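# Unpeg postcards, stack them on mat, box the clothespins

## Task

Remove every postcard from the line and lay them flat in a pile on the mat, then put all the clothespins into the box.

## Robot and tools

Robot: two arms on a table, left_arm (base near y = +0.318 m) and right_arm (base near y = -0.351 m), each with a two-finger gripper and a wrist camera. The names do not match image sides. A camera stand sits behind the arms. Keep all objects on the table; anything that falls off or is set down off it fails the task. Loose objects may occasionally get nudged.

Frame: one scene frame for all poses and offsets. Origin is at table-top height midway between the arms' nominal bases; +x points out over the table, +y toward left_arm, +z up. Reported end_effector_position (metres) is the point between the finger pads, about 1 cm behind the tips; end_effector_quat_wxyz is orientation. The gripper's +z is the finger direction; fingers open and close along its y axis. Reported positions can be a few cm off, worse at long reach.

The 14-number row: every moving call uses one flat list of 14 numbers covering both arms: dx, dy, dz, rx, ry, rz, opening for left_arm, then the same seven for right_arm. dx..rz are offsets, not poses: they count from that arm's Hand target as it stood when the action or move began, along scene axes, with rotation about the Hand target's position. Scale: 1.0 = 0.6 m or 180 degrees; range -1 to 1. rx, ry, rz form a single rotation vector. Six zeros re-command the current Hand target (it does not mean stay put if the gripper lags; it asks again for that pose). The opening is absolute, not an offset: +1 fully open (0.093 m), -1 closed. A 0 opening is a real command, so resend the current opening to leave a gripper alone.

execute_actions(actions, cameras): actions is a list of actions; each action is up to 15 rows of 14 numbers, one row per 1/30 s step; a short action repeats its last row to fill 15 steps. Every row offsets from the action's start pose, not from the previous row, and each new action starts from the updated Hand target, so repeating an offset moves further. An empty list returns images and full status. cameras: list of names, ["all"], or [].

move(target, speed, blend, opening_speed, grip_force, blocking, cameras): straight-line path for each gripper. target is one 14-number row or a list of up to 15 rows, all offsets from the same starting Hand targets. speed in m/s, 0.002 to 2.9, default 0.25 (rotation up to twice that in rad/s); one value or one per target. blend in m rounds corners of a list; 0 stops at each. opening_speed: rate of the opening change per second on the -1..+1 scale, at least 0.2. grip_force: newtons per pad, 10 to 50, one value or one per arm; it persists, and lower values close slowly. blocking=false returns after about 0.5 s while motion continues. Paths ignore obstacles and the other arm, gripper lags and can overshoot speed, especially with the arm nearly straight; avoid paths near an arm's own base. Moves time out at 10 s. The result adds a move: line: done (within 10 mm and 2 degrees), off_target, moving, held, fault, plus limits (paced = pose clipped, held = steps withheld).

wait(seconds 0 to 10, cameras): lets time pass with commands held. stop(cameras): brakes a running move. zoom_image(camera, region [x0,y0,x1,y1] pixels, at most 504 by 504) enlarges part of the newest image of cam_head_left, cam_head_right, cam_high, cam_left_wrist or cam_right_wrist. read_manual(section "licences") gives licence text only. finished_scene(scene = current number) ends the scene irreversibly; the task must hold without the robot.

Results: Hand target is the last commanded pose after clipping; the gripper often rests short of it, so send the remaining distance as an offset. Orientation commands are clipped to 40 degrees from the measured one each step. Check position and tilt after each move and correct. grip_measured: +1 open, -1 closed; pads meet near -0.94; an object of width w mm reads about -0.94 + 0.0208*w. To hold a rigid object firmly, send about 0.24 below its width reading; to release, send well above it. Joint positions end with finger opening in metres. Joint torques include arm weight. MOTOR HOT appears at 75 °C; at 90 °C the arm folds and idles for the scene; avoid long loaded holds and stretched poses.

Avoid: dropping or releasing moving objects, fast contact, pressing past contact (command back past the gripper to release a push), hitting fixed or heavy things, letting the arms, grippers or wrist cameras touch each other, closing on the other arm's fingers, and straining camera cables. Arm stops cost. Prefer smooth, moderate-speed motion.

Each tool is called after "Request:" as name(argument=value, ...), one argument or row to a line, values as JSON.

## Session

Scene 1 done. Now scene 2.

Request:
execute_actions(
  actions=[],
  cameras=["all"],
)

Scene clock: 0.00 s.
left_arm: end_effector_position=(+0.3450, +0.3220, +0.0677) grip_measured=+1.000 end_effector_quat_wxyz=(+0.521, -0.031, +0.852, +0.028) | right_arm: end_effector_position=(+0.3923, -0.3765, +0.0766) grip_measured=+1.000 end_effector_quat_wxyz=(+0.553, +0.056, +0.829, -0.066)
Joint positions: left_arm=[-0.037 1.556 0.404 0.677 -0.117 -0.041 0.093] | right_arm=[0.022 1.612 0.401 0.815 0.184 0.025 0.093]
Joint velocities: within noise
Joint torques (N m): no reading
Heat: left arm: 23 °C; right arm: 25 °C.
Hand target: left_arm +0.3458, +0.3219, +0.0693; +0.522, -0.030, +0.852, +0.028 | right_arm +0.3947, -0.3765, +0.0817; +0.559, +0.057, +0.825, -0.065
Tool commands: left_gripper/opening=+1.0 right_gripper/opening=+1.0
camera_calibration:
cam_left_wrist: T_world_to_cam=[[0.0857488, -0.995914, -0.0283131, 0.295153], [-0.772558, -0.0485195, -0.633087, 0.366393], [0.629127, 0.0761601, -0.773562, -0.101449], [0, 0, 0, 1]] pos_world=[0.321575, 0.319451, 0.161839]
cam_right_wrist: T_world_to_cam=[[-0.198174, -0.979173, 0.0441275, -0.296432], [-0.733141, 0.118198, -0.669726, 0.422314], [0.650562, -0.165074, -0.741296, -0.175262], [0, 0, 0, 1]] pos_world=[0.36489, -0.369106, 0.165995]

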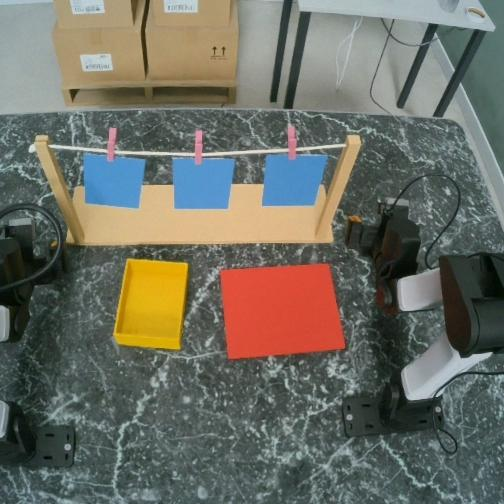

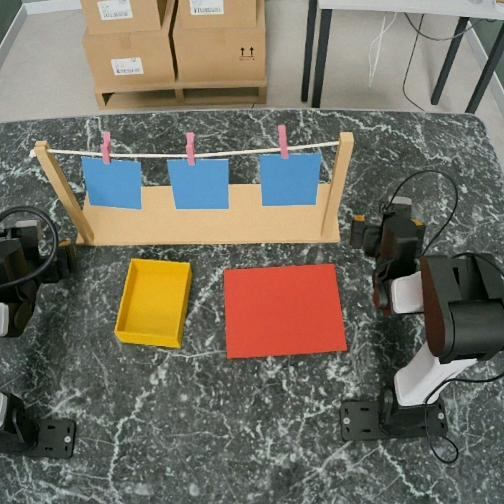

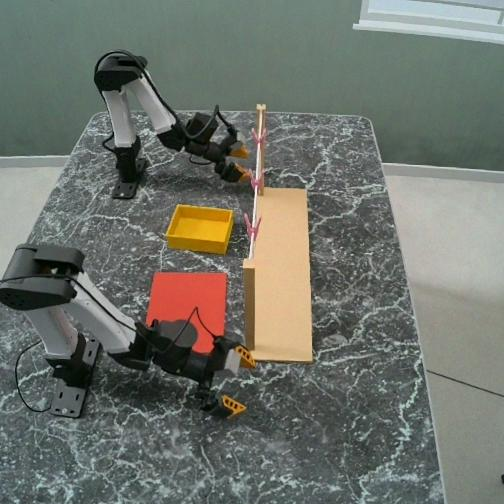

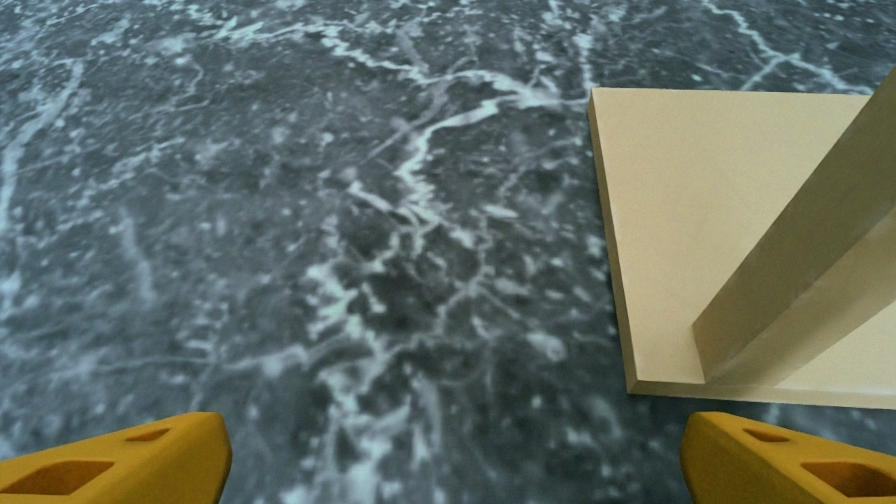

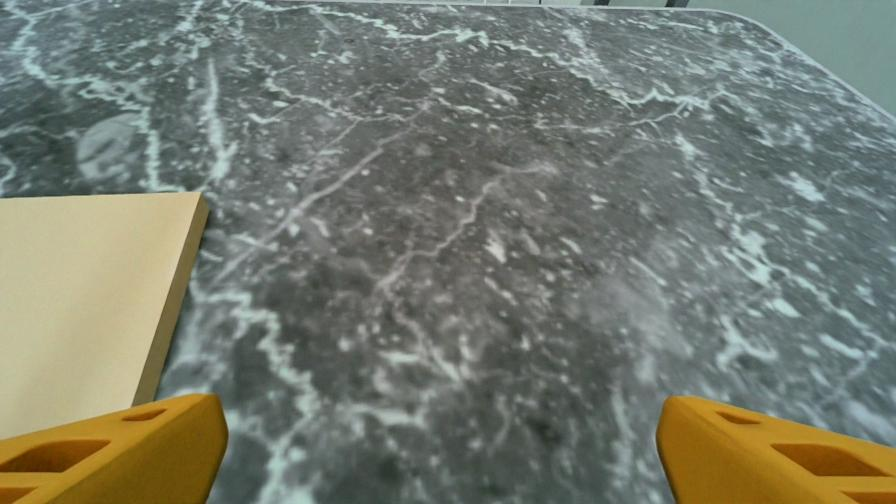

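Request:
zoom_image(
  camera="cam_head_left",
  region=[20, 110, 200, 250],
)

Request:
zoom_image(
  camera="cam_head_left",
  region=[190, 110, 370, 250],
)

Request:
zoom_image(
  camera="cam_head_left",
  region=[100, 250, 360, 370],
)

Request:
zoom_image(
  camera="cam_head_right",
  region=[20, 110, 200, 250],
)

Request:
zoom_image(
  camera="cam_head_right",
  region=[190, 110, 370, 250],
)

Request:
zoom_image(
  camera="cam_high",
  region=[140, 90, 330, 370],
)

Scaled by 2.800 from the camera's 504x504 image, which has a finer 720x720 frame.

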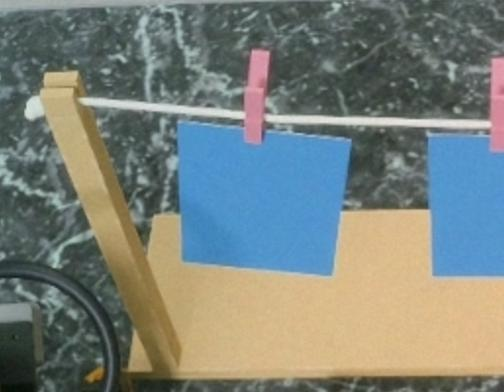

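Scaled by 2.800 from the camera's 504x504 image, which has a finer 720x720 frame.

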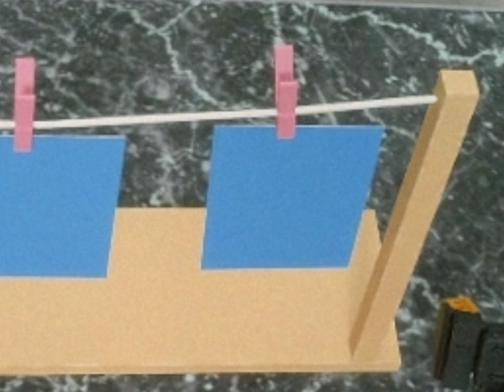

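Scaled by 1.938 from the camera's 504x504 image, which has a finer 720x720 frame.

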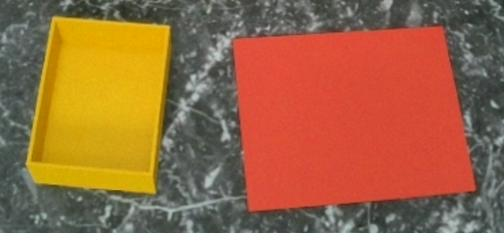

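Scaled by 2.800 from the camera's 504x504 image, which has a finer 720x720 frame.

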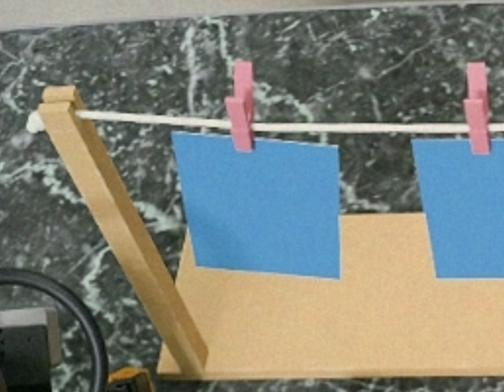

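Scaled by 2.800 from the camera's 504x504 image, which has a finer 720x720 frame.

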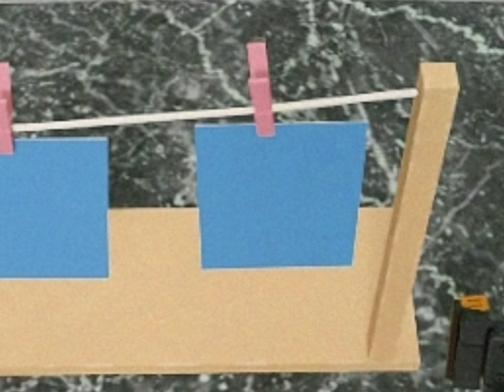

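Scaled by 1.800 from the camera's 504x504 image, which has a finer 720x720 frame.

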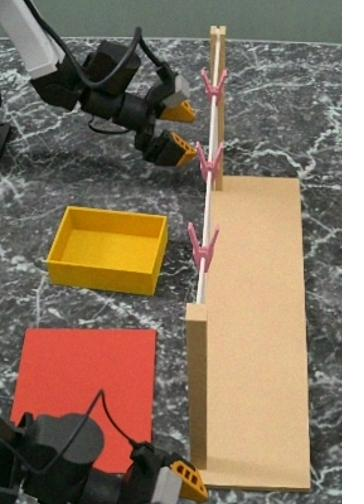

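Request:
move(
  target=[
    [-0.1263,-0.1365,0.3845,-0.0205,-0.0351,-0.3033,1.0, -0.2912,0.2942,0.1972,0.1214,-0.0759,0.5031,1.0],
    [0.0100,-0.2500,0.4600,-0.0205,-0.0351,-0.3033,1.0, -0.2245,0.6942,0.1222,0.1214,-0.0759,0.5031,1.0],
  ],
  speed=[0.3,0.25],
  blend=[0.04,0],
  cameras=["cam_head_left", "cam_left_wrist", "cam_right_wrist"],
)

Scene clock: 47.23 s.
left_arm: end_effector_position=(+0.3457, +0.1721, +0.3381) grip_measured=+1.000 end_effector_quat_wxyz=(+0.512, +0.345, +0.746, -0.250) | right_arm: end_effector_position=(+0.2552, +0.0356, +0.1510) grip_measured=+1.000 end_effector_quat_wxyz=(+0.495, -0.443, +0.560, +0.495)
Joint positions: left_arm=[-0.078 1.409 1.402 -0.489 0.742 0.329 0.093] | right_arm=[0.752 1.901 0.697 1.178 -0.712 0.099 0.093]
Joint torques (N m): left_arm=[-0.09 -5.12 11.23 1.94 0.06 -0.14] | right_arm=[0.5 -5.75 7.34 1.9 0.08 -0.01]
Heat: left arm: 26 °C; right arm: 29 °C.
Hand target: left_arm +0.3518, +0.1718, +0.3452; +0.520, +0.346, +0.742, -0.242 | right_arm +0.2598, +0.0401, +0.1549; +0.504, -0.440, +0.553, +0.495
Off the commanded pose: left_arm 0.009 m, 1 deg | right_arm 0.008 m, 1 deg.
move: done
camera_calibration:
cam_left_wrist: T_world_to_cam=[[-0.767822, -0.640609, 0.00836481, 0.375057], [-0.451351, 0.531623, -0.716701, 0.348261], [0.454678, -0.554074, -0.697331, 0.261726], [0, 0, 0, 1]] pos_world=[0.326164, 0.200137, 0.428972]
cam_right_wrist: T_world_to_cam=[[0.980911, -0.145091, -0.129469, -0.227752], [-0.180525, -0.431977, -0.883633, 0.233712], [0.0722793, 0.890138, -0.449923, 0.103201], [0, 0, 0, 1]] pos_world=[0.258136, -0.0239498, 0.223461]
Images, in order (width x height): cam_head_left 504x504, cam_left_wrist 896x504, cam_right_wrist 896x504.

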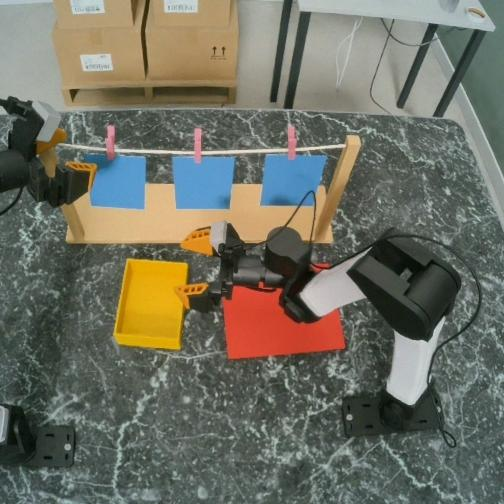

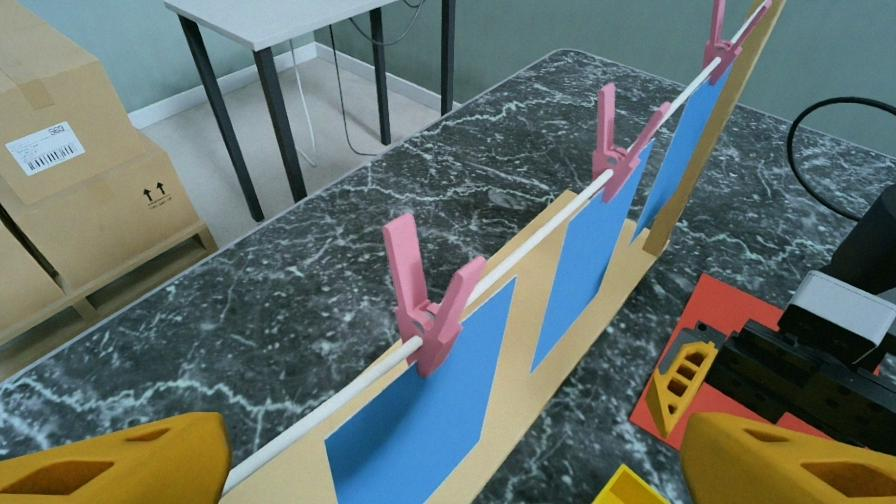

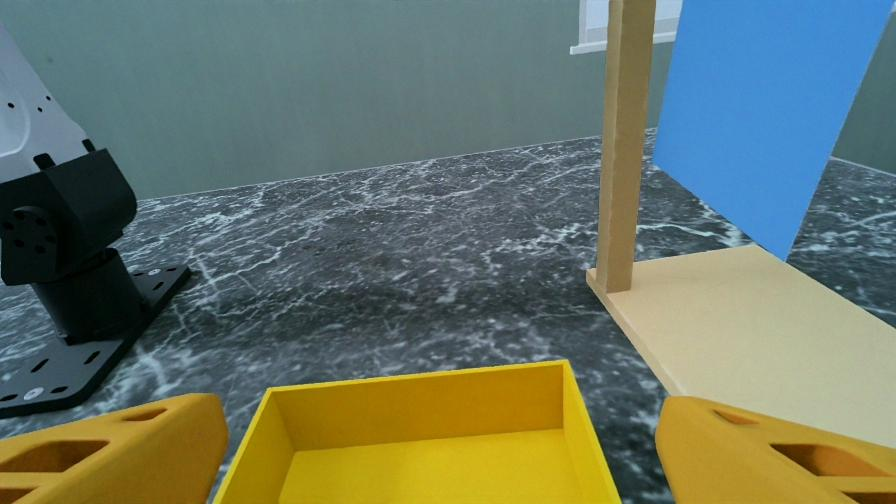

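Request:
move(
  target=[0.0888, -0.0868, -0.0085, 0, 0, 0, 1, 0, 0, 0, 0, 0, 0, 1],
  speed=0.12,
  cameras=["cam_left_wrist"],
)

Scene clock: 58.80 s.
left_arm: end_effector_position=(+0.3984, +0.1203, +0.3320) grip_measured=+1.000 end_effector_quat_wxyz=(+0.509, +0.347, +0.747, -0.250) | right_arm: end_effector_position=(+0.2553, +0.0355, +0.1512) grip_measured=+1.000 end_effector_quat_wxyz=(+0.496, -0.443, +0.559, +0.495)
Joint positions: left_arm=[-0.214 1.625 1.576 -0.406 0.621 0.255 0.093] | right_arm=[0.752 1.901 0.697 1.179 -0.712 0.099 0.093]
Joint torques (N m): left_arm=[0.06 -7.56 11.33 2.08 0.01 -0.16] | right_arm=[0.47 -5.7 7.45 1.91 0.09 -0.03]
Heat: left arm: 27 °C; right arm: 30 °C.
Hand target: left_arm +0.4050, +0.1197, +0.3402; +0.520, +0.346, +0.742, -0.242 | right_arm +0.2598, +0.0401, +0.1549; +0.505, -0.440, +0.553, +0.495
Off the commanded pose: left_arm 0.010 m, 2 deg | right_arm 0.007 m, 1 deg.
move: done
camera_calibration:
cam_left_wrist: T_world_to_cam=[[-0.769503, -0.638572, 0.00956534, 0.38235], [-0.453949, 0.536368, -0.711505, 0.393973], [0.449216, -0.551847, -0.702616, 0.208547], [0, 0, 0, 1]] pos_world=[0.37938, 0.147929, 0.423185]
Images, in order (width x height): cam_left_wrist 896x504.

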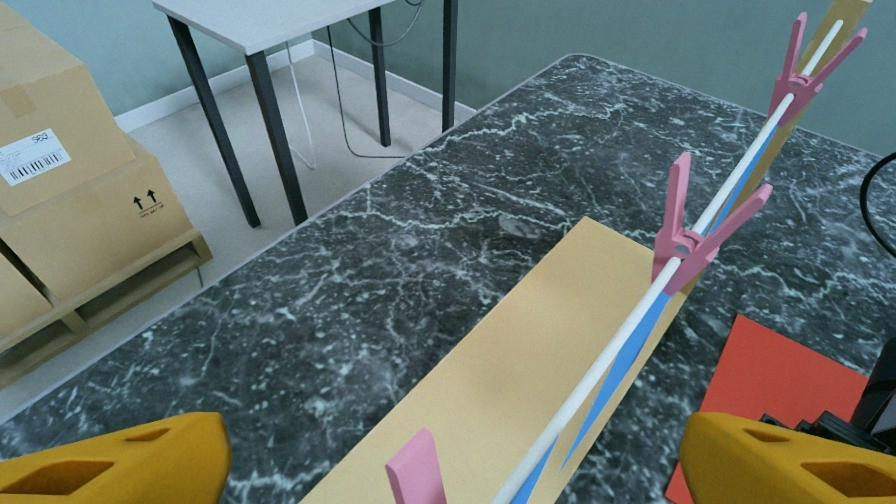

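Request:
move(
  target=[0, 0, 0.0067, 0.02548, 0.01188, -0.16656, 1, 0.0712, 0.095, -0.0053, 0, 0, 0, 0.3],
  speed=[0.15],
  opening_speed=1.2,
)

Scene clock: 65.67 s.
left_arm: end_effector_position=(+0.4017, +0.1192, +0.3469) grip_measured=+1.000 end_effector_quat_wxyz=(+0.413, +0.538, +0.651, -0.342) | right_arm: end_effector_position=(+0.3004, +0.0908, +0.1566) grip_measured=+0.302 end_effector_quat_wxyz=(+0.509, -0.442, +0.548, +0.495)
Joint positions: left_arm=[-0.114 2.216 2.644 -1.427 1.04 0.928 0.093] | right_arm=[0.78 2.093 1.011 1.094 -0.68 0.099 0.06]
Joint torques (N m): left_arm=[0.69 -10.24 8.77 1.09 0.65 0.07] | right_arm=[0.94 -7.34 8.12 1.6 0.13 -0.01]
Heat: left arm: 28 °C; right arm: 30 °C.
Hand target: left_arm +0.4050, +0.1197, +0.3443; +0.412, +0.542, +0.646, -0.345 | right_arm +0.3025, +0.0971, +0.1518; +0.505, -0.440, +0.553, +0.495
Off the commanded pose: left_arm 0.004 m, 1 deg | right_arm 0.008 m, 1 deg.
move: done

Request:
move(
  target=[-0.005, 0.0017, -0.025, 0, 0, 0, 1, 0.1293, 0.0028, -0.0143, 0, 0, 0, 0.3],
  speed=[0.1],
  cameras=["cam_left_wrist", "cam_head_left"],
)

Scene clock: 67.97 s.
left_arm: end_effector_position=(+0.4077, +0.1184, +0.3146) grip_measured=+1.000 end_effector_quat_wxyz=(+0.394, +0.536, +0.658, -0.352) | right_arm: end_effector_position=(+0.3751, +0.0968, +0.1493) grip_measured=+0.302 end_effector_quat_wxyz=(+0.510, -0.441, +0.549, +0.494)
Joint positions: left_arm=[-0.114 2.183 2.456 -1.336 1.041 0.952 0.093] | right_arm=[0.676 2.276 1.308 0.98 -0.779 0.101 0.06]
Joint torques (N m): left_arm=[0.8 -15.35 5.75 1.22 0.66 -0.01] | right_arm=[-0.12 -8.73 8.76 1.56 -0.08 -0.02]
Heat: left arm: 28 °C; right arm: 30 °C.
Hand target: left_arm +0.4020, +0.1207, +0.3292; +0.412, +0.542, +0.646, -0.345 | right_arm +0.3801, +0.0987, +0.1433; +0.505, -0.440, +0.553, +0.495
Off the commanded pose: left_arm 0.016 m, 3 deg | right_arm 0.008 m, 1 deg.
move: off_target (left_arm)
camera_calibration:
cam_left_wrist: T_world_to_cam=[[-0.98284, -0.182286, 0.0282456, 0.415533], [-0.157378, 0.74877, -0.643876, 0.219452], [0.0962204, -0.637272, -0.764608, 0.364596], [0, 0, 0, 1]] pos_world=[0.407858, 0.143774, 0.408336]
Images, in order (width x height): cam_head_left 504x504, cam_left_wrist 896x504.

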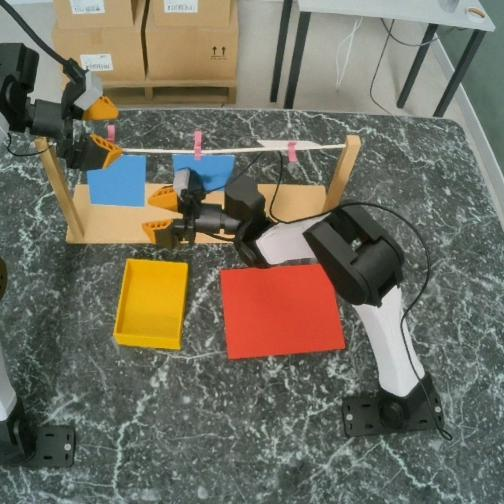

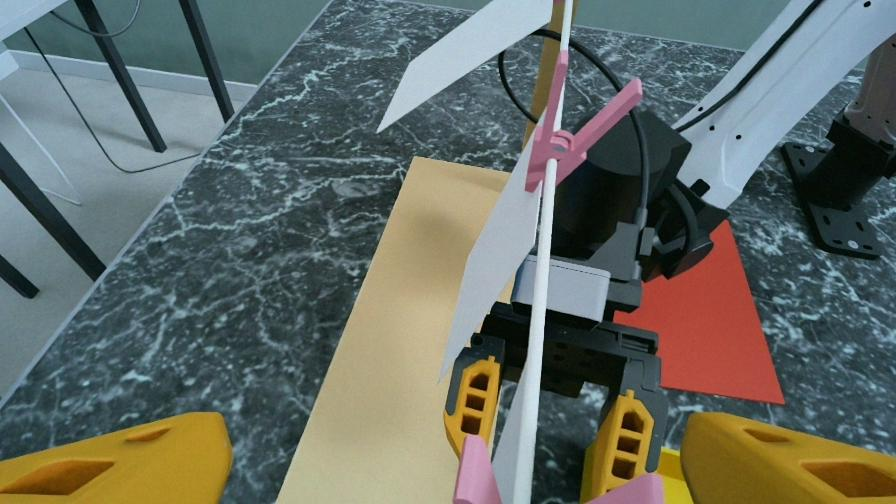

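Request:
move(
  target=[
    [-0.0233, 0.0017, 0.02, 0, 0, 0, 1, 0.012, 0.0, 0.0, 0, 0, 0, 0.3],
    [-0.0233, 0.0017, 0.02, 0, 0, 0, 1, 0.0125, 0.0678, -0.001, 0, 0, 0, 0.3],
  ],
  speed=[0.1, 0.08],
  blend=[0.005, 0],
  cameras=["cam_left_wrist"],
)

Scene clock: 71.37 s.
left_arm: end_effector_position=(+0.3948, +0.1199, +0.3322) grip_measured=+1.000 end_effector_quat_wxyz=(+0.405, +0.540, +0.652, -0.345) | right_arm: end_effector_position=(+0.3823, +0.1358, +0.1494) grip_measured=+0.302 end_effector_quat_wxyz=(+0.507, -0.444, +0.546, +0.497)
Joint positions: left_arm=[-0.114 2.123 2.427 -1.336 1.042 0.952 0.093] | right_arm=[0.727 2.369 1.488 0.893 -0.74 0.101 0.06]
Joint torques (N m): left_arm=[0.66 -14.05 5.71 1.1 0.62 -0.08] | right_arm=[0.39 -9.44 9.09 1.62 0.06 -0.06]
Heat: left arm: 30 °C; right arm: 30 °C.
Hand target: left_arm +0.3880, +0.1217, +0.3412; +0.412, +0.542, +0.646, -0.346 | right_arm +0.3876, +0.1395, +0.1425; +0.505, -0.440, +0.553, +0.495
Off the commanded pose: left_arm 0.011 m, 1 deg | right_arm 0.009 m, 1 deg.
move: off_target (left_arm)
camera_calibration:
cam_left_wrist: T_world_to_cam=[[-0.983334, -0.181809, 0.000395792, 0.412066], [-0.138225, 0.746187, -0.651229, 0.222926], [0.118104, -0.64043, -0.758882, 0.370077], [0, 0, 0, 1]] pos_world=[0.392305, 0.145581, 0.425857]
Images, in order (width x height): cam_left_wrist 896x504.

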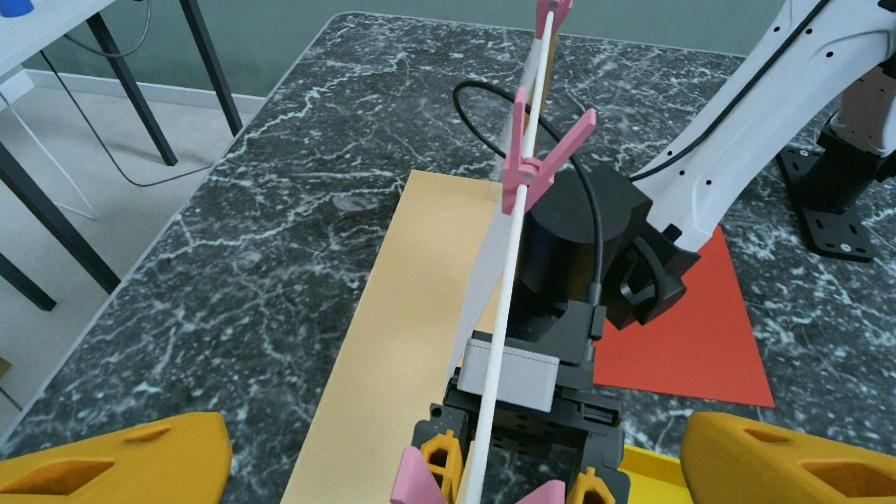

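Request:
wait(
  seconds=0,
  cameras=["cam_right_wrist"],
)

Scene clock: 71.77 s.
left_arm: end_effector_position=(+0.3948, +0.1199, +0.3322) grip_measured=+1.000 end_effector_quat_wxyz=(+0.405, +0.540, +0.652, -0.345) | right_arm: end_effector_position=(+0.3823, +0.1358, +0.1493) grip_measured=+0.302 end_effector_quat_wxyz=(+0.507, -0.444, +0.547, +0.497)
Joint positions: left_arm=[-0.114 2.123 2.427 -1.336 1.042 0.952 0.093] | right_arm=[0.727 2.369 1.488 0.893 -0.74 0.101 0.06]
Joint torques (N m): left_arm=[0.66 -14.09 5.7 1.09 0.63 -0.08] | right_arm=[0.23 -9.35 9.17 1.57 0.08 -0.02]
Heat: left arm: 30 °C; right arm: 31 °C.
Hand target: left_arm +0.3880, +0.1217, +0.3412; +0.412, +0.542, +0.646, -0.346 | right_arm +0.3876, +0.1395, +0.1425; +0.505, -0.440, +0.553, +0.495
Tool commands: left_gripper/opening=+1.0 right_gripper/opening=+0.3
Off the commanded pose: left_arm 0.011 m, 1 deg | right_arm 0.009 m, 1 deg.
camera_calibration:
cam_right_wrist: T_world_to_cam=[[0.984215, -0.14025, -0.107937, -0.343232], [-0.156953, -0.40993, -0.898512, 0.288653], [0.0817695, 0.90127, -0.425472, -0.00482157], [0, 0, 0, 1]] pos_world=[0.383513, 0.0745348, 0.220259]
Images, in order (width x height): cam_right_wrist 896x504.

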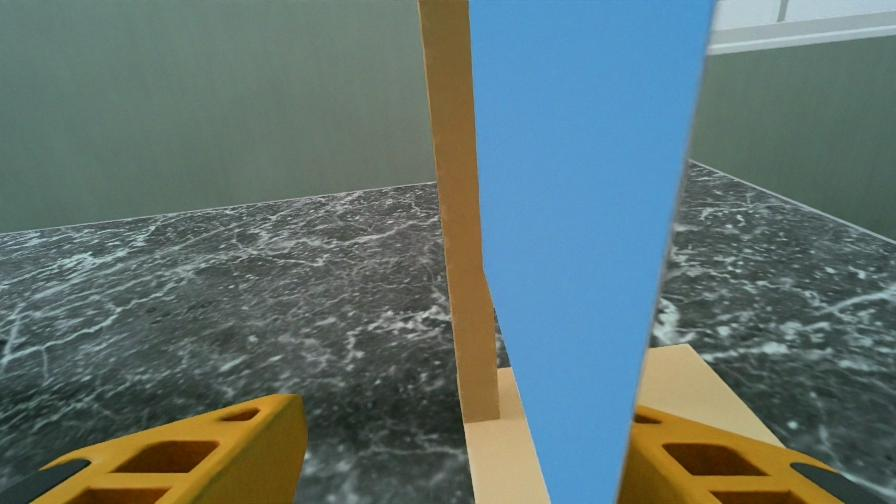

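Request:
move(
  target=[-0.0055, 0, -0.0135, 0, 0, 0, 1, 0, 0, 0, 0, 0, 0, -1],
  speed=[0.08],
  opening_speed=1.2,
  cameras=["cam_left_wrist", "cam_right_wrist"],
)

Scene clock: 73.67 s.
left_arm: end_effector_position=(+0.3909, +0.1203, +0.3199) grip_measured=+1.000 end_effector_quat_wxyz=(+0.397, +0.537, +0.657, -0.350) | right_arm: end_effector_position=(+0.3824, +0.1358, +0.1492) grip_measured=-0.971 end_effector_quat_wxyz=(+0.507, -0.444, +0.547, +0.497)
Joint positions: left_arm=[-0.114 2.08 2.31 -1.286 1.042 0.952 0.093] | right_arm=[0.727 2.369 1.488 0.892 -0.739 0.101 0]
Joint torques (N m): left_arm=[0.61 -14.56 5.83 1.22 0.62 -0.08] | right_arm=[0.27 -9.42 9.2 1.59 0.1 -0.03]
Heat: left arm: 31 °C; right arm: 31 °C.
Hand target: left_arm +0.3847, +0.1217, +0.3332; +0.412, +0.542, +0.646, -0.346 | right_arm +0.3876, +0.1395, +0.1425; +0.505, -0.440, +0.554, +0.495
Off the commanded pose: left_arm 0.015 m, 2 deg | right_arm 0.009 m, 1 deg.
move: off_target (left_arm)
camera_calibration:
cam_left_wrist: T_world_to_cam=[[-0.983064, -0.181905, 0.0222519, 0.401246], [-0.153017, 0.747933, -0.645896, 0.217898], [0.100849, -0.638362, -0.763101, 0.36932], [0, 0, 0, 1]] pos_world=[0.390547, 0.145776, 0.41364]
cam_right_wrist: T_world_to_cam=[[0.984095, -0.140689, -0.108458, -0.343149], [-0.157656, -0.410347, -0.898198, 0.288809], [0.0818616, 0.901012, -0.426001, -0.00477302], [0, 0, 0, 1]] pos_world=[0.383615, 0.0745347, 0.220157]
Images, in order (width x height): cam_left_wrist 896x504, cam_right_wrist 896x504.

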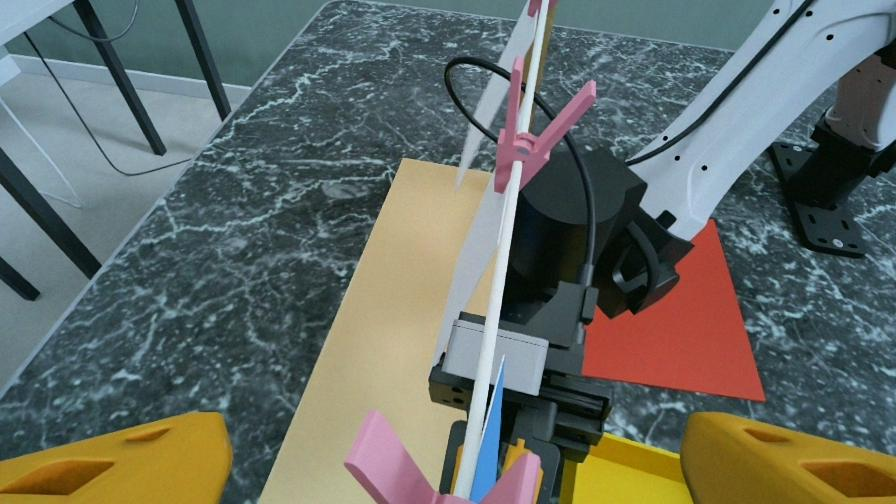

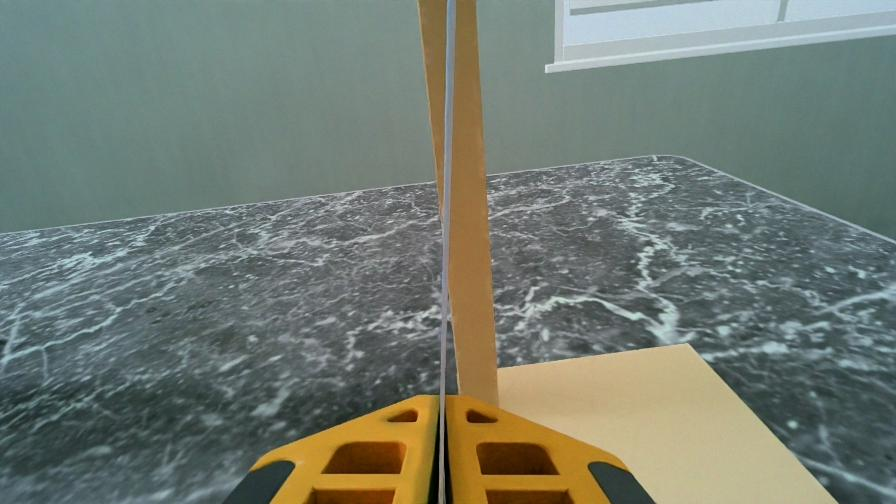

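Request:
move(
  target=[0, 0, 0, 0, 0, 0, -0.85, 0, 0, 0, 0, 0, 0, -1],
  speed=[0.1],
  opening_speed=1.2,
  cameras=["cam_left_wrist"],
)

Scene clock: 77.07 s.
left_arm: end_effector_position=(+0.3911, +0.1203, +0.3201) grip_measured=-0.730 end_effector_quat_wxyz=(+0.398, +0.537, +0.656, -0.350) | right_arm: end_effector_position=(+0.3824, +0.1358, +0.1490) grip_measured=-0.971 end_effector_quat_wxyz=(+0.507, -0.444, +0.547, +0.497)
Joint positions: left_arm=[-0.114 2.08 2.31 -1.284 1.042 0.952 0.01] | right_arm=[0.727 2.369 1.488 0.891 -0.739 0.101 0]
Joint torques (N m): left_arm=[0.59 -14.56 5.87 1.21 0.63 -0.08] | right_arm=[0.24 -9.48 9.2 1.62 0.05 -0.02]
Heat: left arm: 34 °C; right arm: 32 °C.
Hand target: left_arm +0.3847, +0.1218, +0.3332; +0.412, +0.542, +0.646, -0.346 | right_arm +0.3876, +0.1395, +0.1425; +0.505, -0.440, +0.553, +0.495
Off the commanded pose: left_arm 0.015 m, 2 deg | right_arm 0.009 m, 1 deg.
move: off_target (left_arm)
camera_calibration:
cam_left_wrist: T_world_to_cam=[[-0.983113, -0.181851, 0.0204781, 0.401985], [-0.151786, 0.747797, -0.646344, 0.217687], [0.102224, -0.638537, -0.762772, 0.36875], [0, 0, 0, 1]] pos_world=[0.390544, 0.145776, 0.413741]
Images, in order (width x height): cam_left_wrist 896x504.

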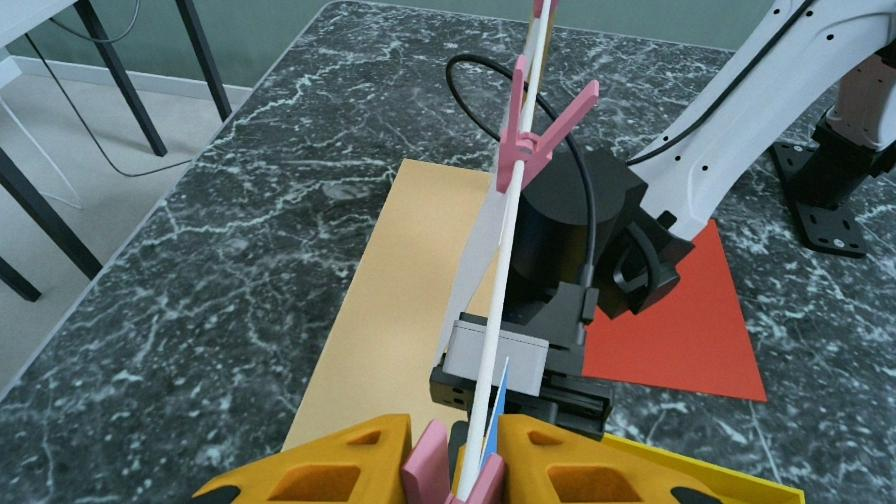

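Request:
move(
  target=[
    [0, 0, 0.035, 0, 0, 0, -0.85, 0, 0, 0, 0, 0, 0, -1],
    [0, 0, 0.0917, -0.1202, -0.0218, 0.0041, -0.85, 0, 0, 0, 0, 0, 0, -1],
  ],
  speed=[0.1, 0.1],
  cameras=["cam_left_wrist", "cam_high"],
)

Scene clock: 82.03 s.
left_arm: end_effector_position=(+0.3933, +0.1198, +0.3777) grip_measured=-0.747 end_effector_quat_wxyz=(+0.519, +0.455, +0.569, -0.446) | right_arm: end_effector_position=(+0.3824, +0.1358, +0.1490) grip_measured=-0.971 end_effector_quat_wxyz=(+0.507, -0.444, +0.547, +0.497)
Joint positions: left_arm=[-0.078 1.809 1.71 -0.135 1.294 0.191 0.009] | right_arm=[0.727 2.369 1.488 0.891 -0.739 0.101 0]
Joint torques (N m): left_arm=[0.58 -13.03 6.93 1.76 0.2 -0.12] | right_arm=[0.28 -9.46 9.2 1.58 0.07 -0.06]
Heat: left arm: 36 °C; right arm: 32 °C.
Hand target: left_arm +0.3848, +0.1219, +0.3882; +0.530, +0.462, +0.559, -0.439 | right_arm +0.3876, +0.1395, +0.1425; +0.505, -0.440, +0.553, +0.495
Off the commanded pose: left_arm 0.014 m, 2 deg | right_arm 0.009 m, 1 deg.
move: off_target (left_arm)
camera_calibration:
cam_left_wrist: T_world_to_cam=[[-0.980207, -0.196388, 0.0250071, 0.401729], [-0.111959, 0.445717, -0.888145, 0.367472], [0.163275, -0.873366, -0.458882, 0.301528], [0, 0, 0, 1]] pos_world=[0.385688, 0.17845, 0.454688]
Images, in order (width x height): cam_high 504x504, cam_left_wrist 896x504.

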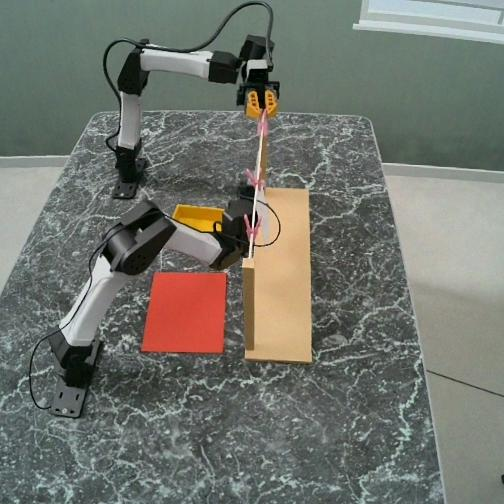

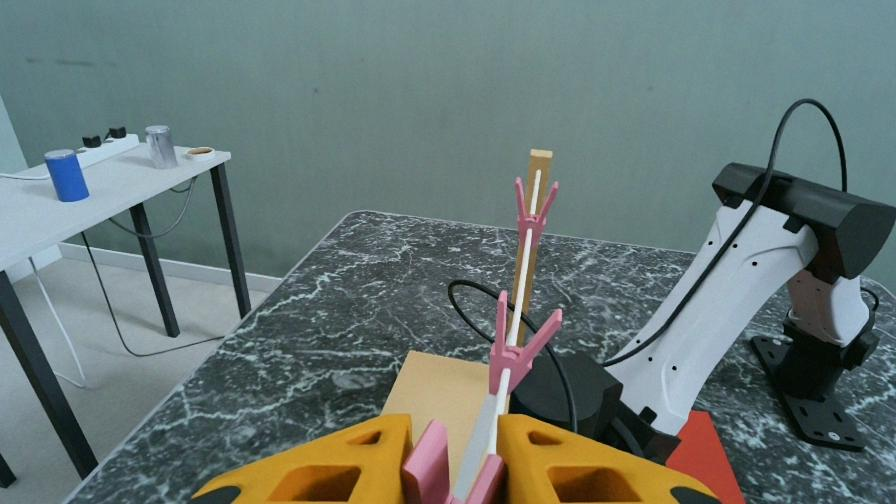

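Request:
move(
  target=[
    [0, 0, 0, 0, 0, 0, -0.85, -0.2, 0, 0.01, 0, 0, 0, -1],
    [-0.14, 0.01, 0.0, 0, 0, 0, -0.85, -0.36, -0.525, 0.015, -0.1774, 0.4464, -0.0895, -1],
  ],
  speed=[0.1, 0.2],
  blend=[0.02, 0],
  cameras=["cam_head_left", "cam_right_wrist"],
)

Scene clock: 92.30 s.
left_arm: end_effector_position=(+0.3069, +0.1269, +0.3845) grip_measured=-0.747 end_effector_quat_wxyz=(+0.524, +0.458, +0.565, -0.443) | right_arm: end_effector_position=(+0.1672, -0.1756, +0.1459) grip_measured=-0.971 end_effector_quat_wxyz=(-0.038, -0.059, +0.901, +0.428)
Joint positions: left_arm=[-0.078 1.475 1.369 -0.107 1.294 0.185 0.009] | right_arm=[0.246 1.257 0.862 -1.075 -0.885 0.153 0]
Joint torques (N m): left_arm=[0.39 -8.77 6.89 1.71 0.17 -0.11] | right_arm=[-0.53 -2.18 9.01 0.36 -0.63 -0.17]
Heat: left arm: 37 °C; right arm: 33 °C.
Hand target: left_arm +0.3008, +0.1279, +0.3881; +0.530, +0.462, +0.559, -0.439 | right_arm +0.1717, -0.1756, +0.1516; -0.036, -0.059, +0.899, +0.432
Off the commanded pose: left_arm 0.007 m, 1 deg | right_arm 0.007 m, 1 deg.
move: done
camera_calibration:
cam_right_wrist: T_world_to_cam=[[0.0627933, -0.649597, -0.757682, -0.0161335], [-0.842473, -0.441516, 0.308712, 0.0571876], [-0.535067, 0.618941, -0.574992, 0.36739], [0, 0, 0, 1]] pos_world=[0.24577, -0.212624, 0.181368]
Images, in order (width x height): cam_head_left 504x504, cam_right_wrist 896x504.

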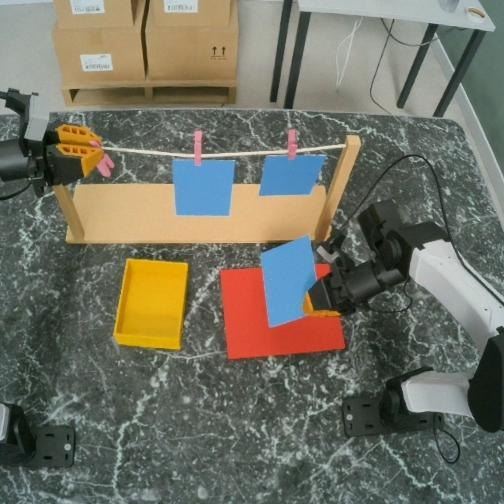

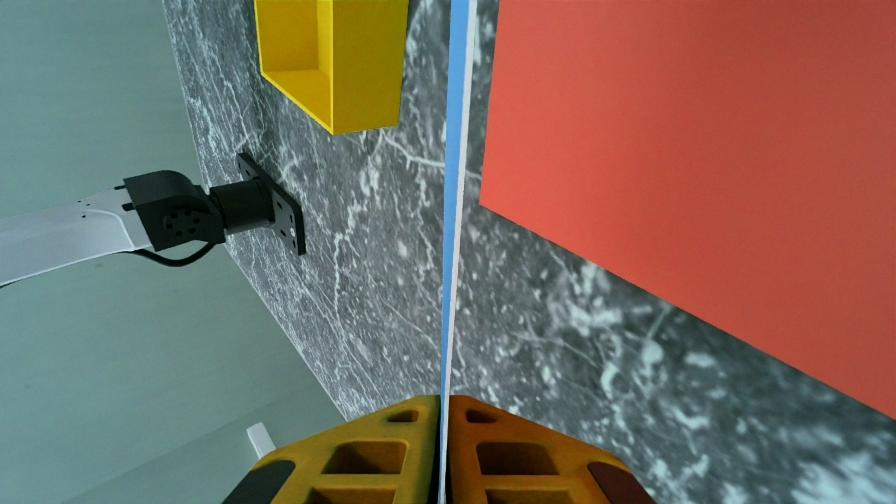

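Request:
move(
  target=[-0.148, -0.1065, -0.3885, 0.2699, 0.0134, -0.0819, -0.85, 0.003, 0.004, -0.135, 0, 0, 0, -1],
  speed=0.25,
)

Scene clock: 97.50 s.
left_arm: end_effector_position=(+0.2108, +0.0641, +0.1623) grip_measured=-0.747 end_effector_quat_wxyz=(+0.228, +0.694, +0.637, -0.246) | right_arm: end_effector_position=(+0.1730, -0.1742, +0.0734) grip_measured=-0.971 end_effector_quat_wxyz=(-0.034, -0.061, +0.901, +0.429)
Joint positions: left_arm=[-0.514 1.584 1.286 -0.941 0.609 1.033 0.009] | right_arm=[0.246 1.381 0.646 -0.727 -0.885 0.152 0]
Joint torques (N m): left_arm=[0.06 -6.48 6.61 1.06 0.31 -0.1] | right_arm=[0.14 -2.63 5.55 0.71 -0.61 -0.04]
Heat: left arm: 36 °C; right arm: 33 °C.
Hand target: left_arm +0.2119, +0.0639, +0.1551; +0.224, +0.696, +0.638, -0.243 | right_arm +0.1735, -0.1732, +0.0705; -0.036, -0.059, +0.899, +0.432
Off the commanded pose: left_arm 0.007 m, 1 deg | right_arm 0.003 m, 0 deg.
move: done

Request:
move(
  target=[0, 0, -0.1718, 0, 0, 0, -0.85, 0, 0, -0.02, 0, 0, 0, -1],
  speed=0.12,
  cameras=["cam_head_left"],
)

Scene clock: 99.47 s.
left_arm: end_effector_position=(+0.2123, +0.0639, +0.0580) grip_measured=-0.747 end_effector_quat_wxyz=(+0.225, +0.694, +0.639, -0.245) | right_arm: end_effector_position=(+0.1733, -0.1741, +0.0615) grip_measured=-0.971 end_effector_quat_wxyz=(-0.034, -0.061, +0.900, +0.429)
Joint positions: left_arm=[-0.514 1.698 0.98 -0.525 0.605 1.033 0.009] | right_arm=[0.246 1.412 0.615 -0.665 -0.886 0.152 0]
Joint torques (N m): left_arm=[0.06 -6.93 6.01 1.09 0.33 -0.1] | right_arm=[0.32 -2.65 5.39 0.69 -0.65 -0.06]
Heat: left arm: 36 °C; right arm: 32 °C.
Hand target: left_arm +0.2119, +0.0639, +0.0519; +0.223, +0.696, +0.638, -0.243 | right_arm +0.1734, -0.1732, +0.0585; -0.036, -0.059, +0.899, +0.432
Off the commanded pose: left_arm 0.006 m, 0 deg | right_arm 0.003 m, 0 deg.
move: done
Images, in order (width x height): cam_head_left 504x504.

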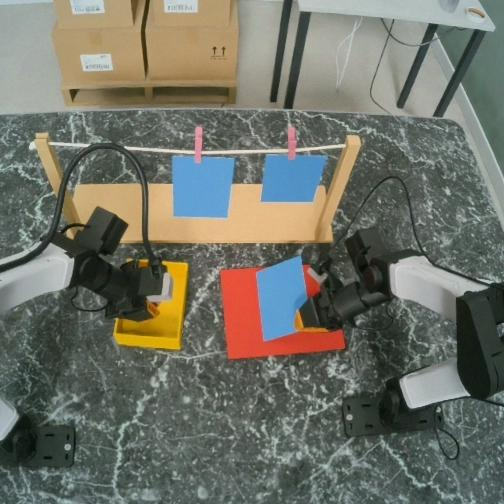

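Request:
move(
  target=[0, 0, -0.02, 0, 0, 0, -0.85, -0.014, -0.007, -0.004, 0, 0, 0, -1],
  speed=0.08,
)

Request:
move(
  target=[0, 0, 0, 0, 0, 0, -0.2, 0, 0, 0, 0, 0, 0, -0.44],
  speed=0.1,
  opening_speed=1.2,
  cameras=["cam_left_wrist", "cam_head_left"],
)

Scene clock: 101.00 s.
left_arm: end_effector_position=(+0.2163, +0.0615, +0.0550) grip_measured=-0.747 end_effector_quat_wxyz=(+0.239, +0.695, +0.634, -0.240) | right_arm: end_effector_position=(+0.1638, -0.1747, +0.0567) grip_measured=-0.971 end_effector_quat_wxyz=(-0.048, -0.057, +0.898, +0.434)
Joint positions: left_arm=[-0.514 1.703 0.961 -0.472 0.606 1.033 0.009] | right_arm=[0.246 1.412 0.585 -0.663 -0.901 0.149 0]
Joint torques (N m): left_arm=[0.06 -5.46 5.22 1.09 0.32 -0.11] | right_arm=[-0.66 -4.85 4.94 0.56 -0.46 -0.17]
Heat: left arm: 35 °C; right arm: 32 °C.
Hand target: left_arm +0.2119, +0.0639, +0.0400; +0.223, +0.696, +0.638, -0.243 | right_arm +0.1651, -0.1774, +0.0561; -0.036, -0.059, +0.899, +0.432
Off the commanded pose: left_arm 0.016 m, 2 deg | right_arm 0.003 m, 1 deg.
move: off_target (left_arm)

Scene clock: 101.77 s.
left_arm: end_effector_position=(+0.2150, +0.0623, +0.0489) grip_measured=-0.202 end_effector_quat_wxyz=(+0.233, +0.695, +0.636, -0.242) | right_arm: end_effector_position=(+0.1628, -0.1750, +0.0558) grip_measured=-0.442 end_effector_quat_wxyz=(-0.049, -0.056, +0.898, +0.433)
Joint positions: left_arm=[-0.514 1.717 0.955 -0.465 0.606 1.033 0.035] | right_arm=[0.246 1.412 0.582 -0.663 -0.9 0.149 0.024]
Joint torques (N m): left_arm=[0.05 -6.58 5.74 1.01 0.33 -0.1] | right_arm=[-0.59 -4.89 5.14 0.55 -0.48 -0.16]
Heat: left arm: 35 °C; right arm: 32 °C.
Hand target: left_arm +0.2119, +0.0639, +0.0400; +0.223, +0.696, +0.638, -0.243 | right_arm +0.1651, -0.1774, +0.0561; -0.036, -0.059, +0.899, +0.432
Off the commanded pose: left_arm 0.010 m, 1 deg | right_arm 0.003 m, 2 deg.
move: done
camera_calibration:
cam_left_wrist: T_world_to_cam=[[-0.996096, 0.0838991, -0.027442, 0.212438], [0.0881922, 0.959168, -0.268736, -0.0241462], [0.00377482, -0.270107, -0.962823, 0.150877], [0, 0, 0, 1]] pos_world=[0.213169, 0.0460898, 0.144608]
Images, in order (width x height): cam_head_left 504x504, cam_left_wrist 896x504.

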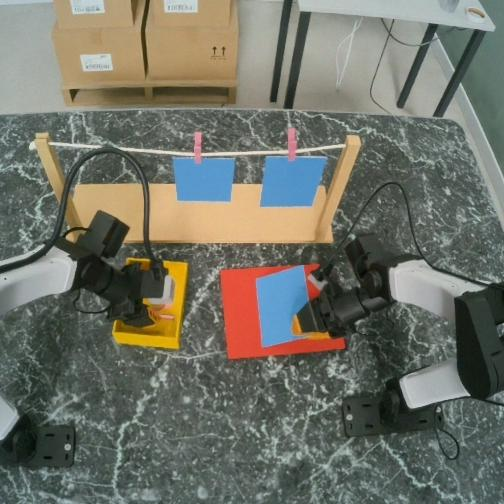

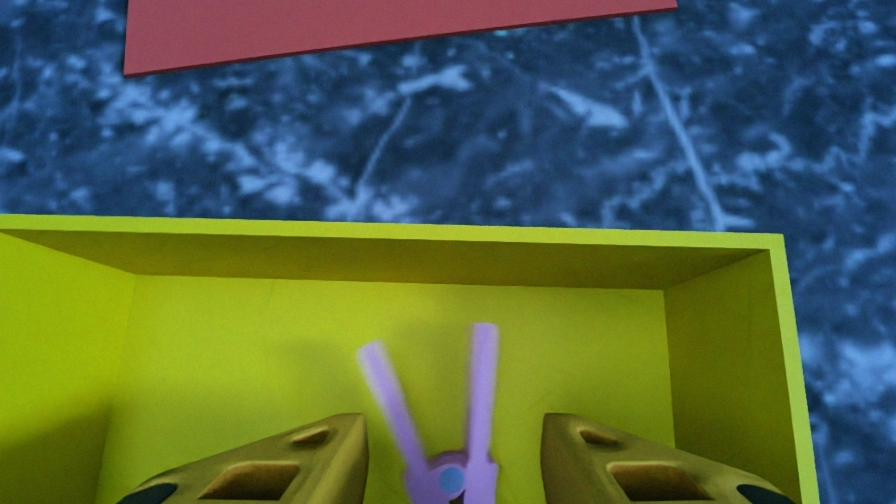

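Request:
move(
  target=[
    [0, 0, 0.05, 0, 0, 0, -0.2, 0.005, -0.0333, -0.03, 0, 0, 0, -0.44],
    [0, 0, 0.18, 0, 0, 0, -0.2, 0.0228, -0.1483, -0.03, 0, 0, 0, -0.44],
    [0, 0, 0.25, 0, 0, 0, -0.2, 0.0228, -0.1483, 0.18, 0, 0, 0, -0.44],
  ],
  speed=[0.06, 0.12, 0.2],
  blend=[0.004, 0.008, 0],
  cameras=["cam_head_left"],
)

Scene clock: 112.70 s.
left_arm: end_effector_position=(+0.2102, +0.0650, +0.1760) grip_measured=-0.202 end_effector_quat_wxyz=(+0.206, +0.692, +0.645, -0.251) | right_arm: end_effector_position=(+0.1793, -0.2635, +0.1569) grip_measured=-0.442 end_effector_quat_wxyz=(-0.039, -0.052, +0.899, +0.433)
Joint positions: left_arm=[-0.514 1.614 1.385 -1.057 0.606 1.033 0.035] | right_arm=[-0.204 1.449 1.024 -1.564 -0.823 -0.514 0.024]
Joint torques (N m): left_arm=[0.03 -9.48 10.09 0.74 0.34 -0.11] | right_arm=[-0.53 -5.75 7.21 -0.42 -0.44 -0.13]
Heat: left arm: 34 °C; right arm: 31 °C.
Hand target: left_arm +0.2119, +0.0639, +0.1900; +0.224, +0.696, +0.638, -0.243 | right_arm +0.1787, -0.2664, +0.1641; -0.036, -0.059, +0.899, +0.432
Off the commanded pose: left_arm 0.014 m, 2 deg | right_arm 0.008 m, 1 deg.
joint sent to its limit (right arm) — joint 4 (wrist pitch), lower limit. The joint targets still meet the commanded pose.
move: off_target (left_arm)
Images, in order (width x height): cam_head_left 504x504.

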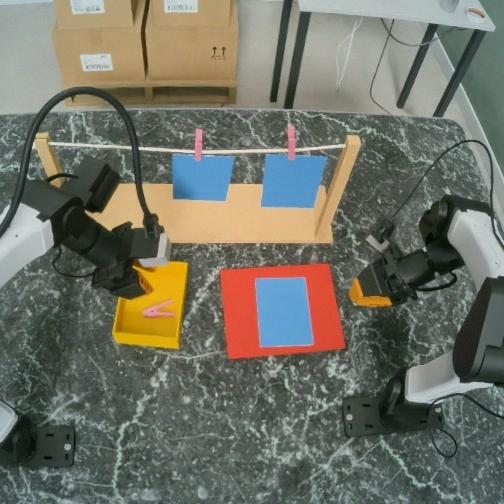

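Request:
move(
  target=[
    [0.1302, 0.0018, 0.275, -0.0930, -0.0039, 0.0403, -0.2, 0.13, 0.13, 0.01, 0.0422, -0.2268, -0.0163, 0.3],
    [0.2935, -0.0057, 0.2617, -0.1860, -0.0078, 0.0805, 1.0, 0.257, 0.2625, -0.0235, 0.0843, -0.4535, -0.0325, 0.3],
  ],
  speed=[0.25, 0.2],
  blend=[0.03, 0],
  cameras=["cam_left_wrist", "cam_right_wrist"],
)

Scene clock: 120.13 s.
left_arm: end_effector_position=(+0.3851, +0.0606, +0.3548) grip_measured=+1.000 end_effector_quat_wxyz=(+0.454, +0.522, +0.619, -0.371) | right_arm: end_effector_position=(+0.3304, -0.1117, +0.1471) grip_measured=+0.298 end_effector_quat_wxyz=(+0.578, -0.287, +0.653, +0.396)
Joint positions: left_arm=[-0.244 1.943 2.082 -0.802 1.04 0.607 0.093] | right_arm=[0.384 1.751 0.439 1.291 -0.639 0.173 0.06]
Joint torques (N m): left_arm=[0.58 -10.1 6.43 1.7 0.51 -0.12] | right_arm=[0.85 -4.18 6.04 1.97 0.06 -0.07]
Heat: left arm: 34 °C; right arm: 31 °C.
Hand target: left_arm +0.3881, +0.0605, +0.3470; +0.450, +0.520, +0.620, -0.378 | right_arm +0.3329, -0.1088, +0.1500; +0.586, -0.288, +0.646, +0.395
Off the commanded pose: left_arm 0.008 m, 1 deg | right_arm 0.005 m, 1 deg.
move: done
camera_calibration:
cam_left_wrist: T_world_to_cam=[[-0.982239, -0.185988, -0.0247838, 0.400481], [-0.105913, 0.658618, -0.744986, 0.306634], [0.154882, -0.72913, -0.666619, 0.308822], [0, 0, 0, 1]] pos_world=[0.378014, 0.0977011, 0.44423]
cam_right_wrist: T_world_to_cam=[[0.814429, -0.544938, -0.199369, -0.302752], [-0.40027, -0.278846, -0.872943, 0.268374], [0.420106, 0.790751, -0.445223, 0.100343], [0, 0, 0, 1]] pos_world=[0.311837, -0.169492, 0.218591]
Images, in order (width x height): cam_left_wrist 896x504, cam_right_wrist 896x504.

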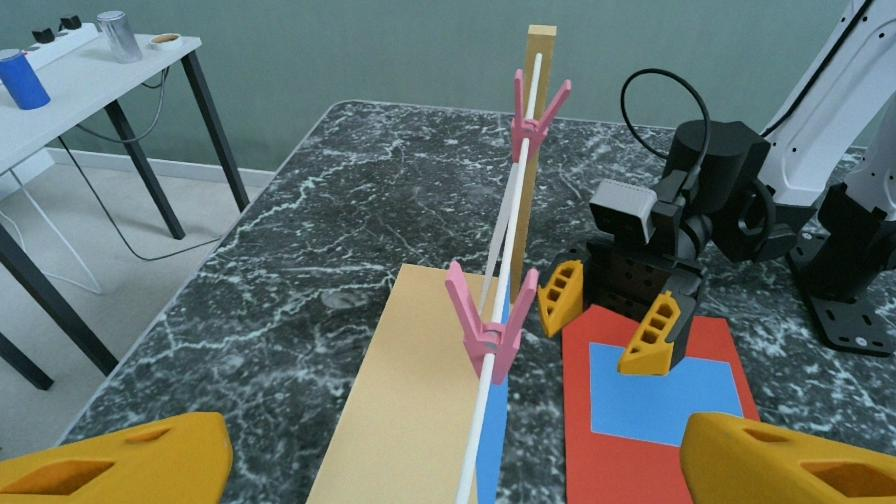

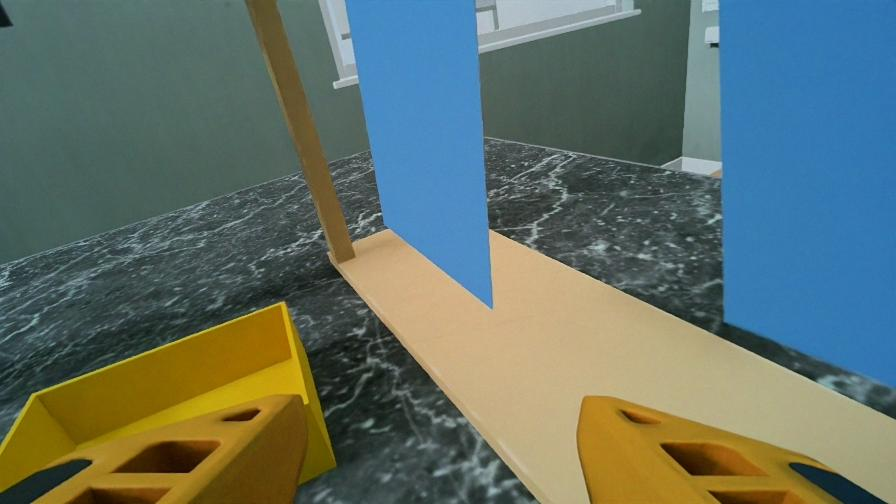

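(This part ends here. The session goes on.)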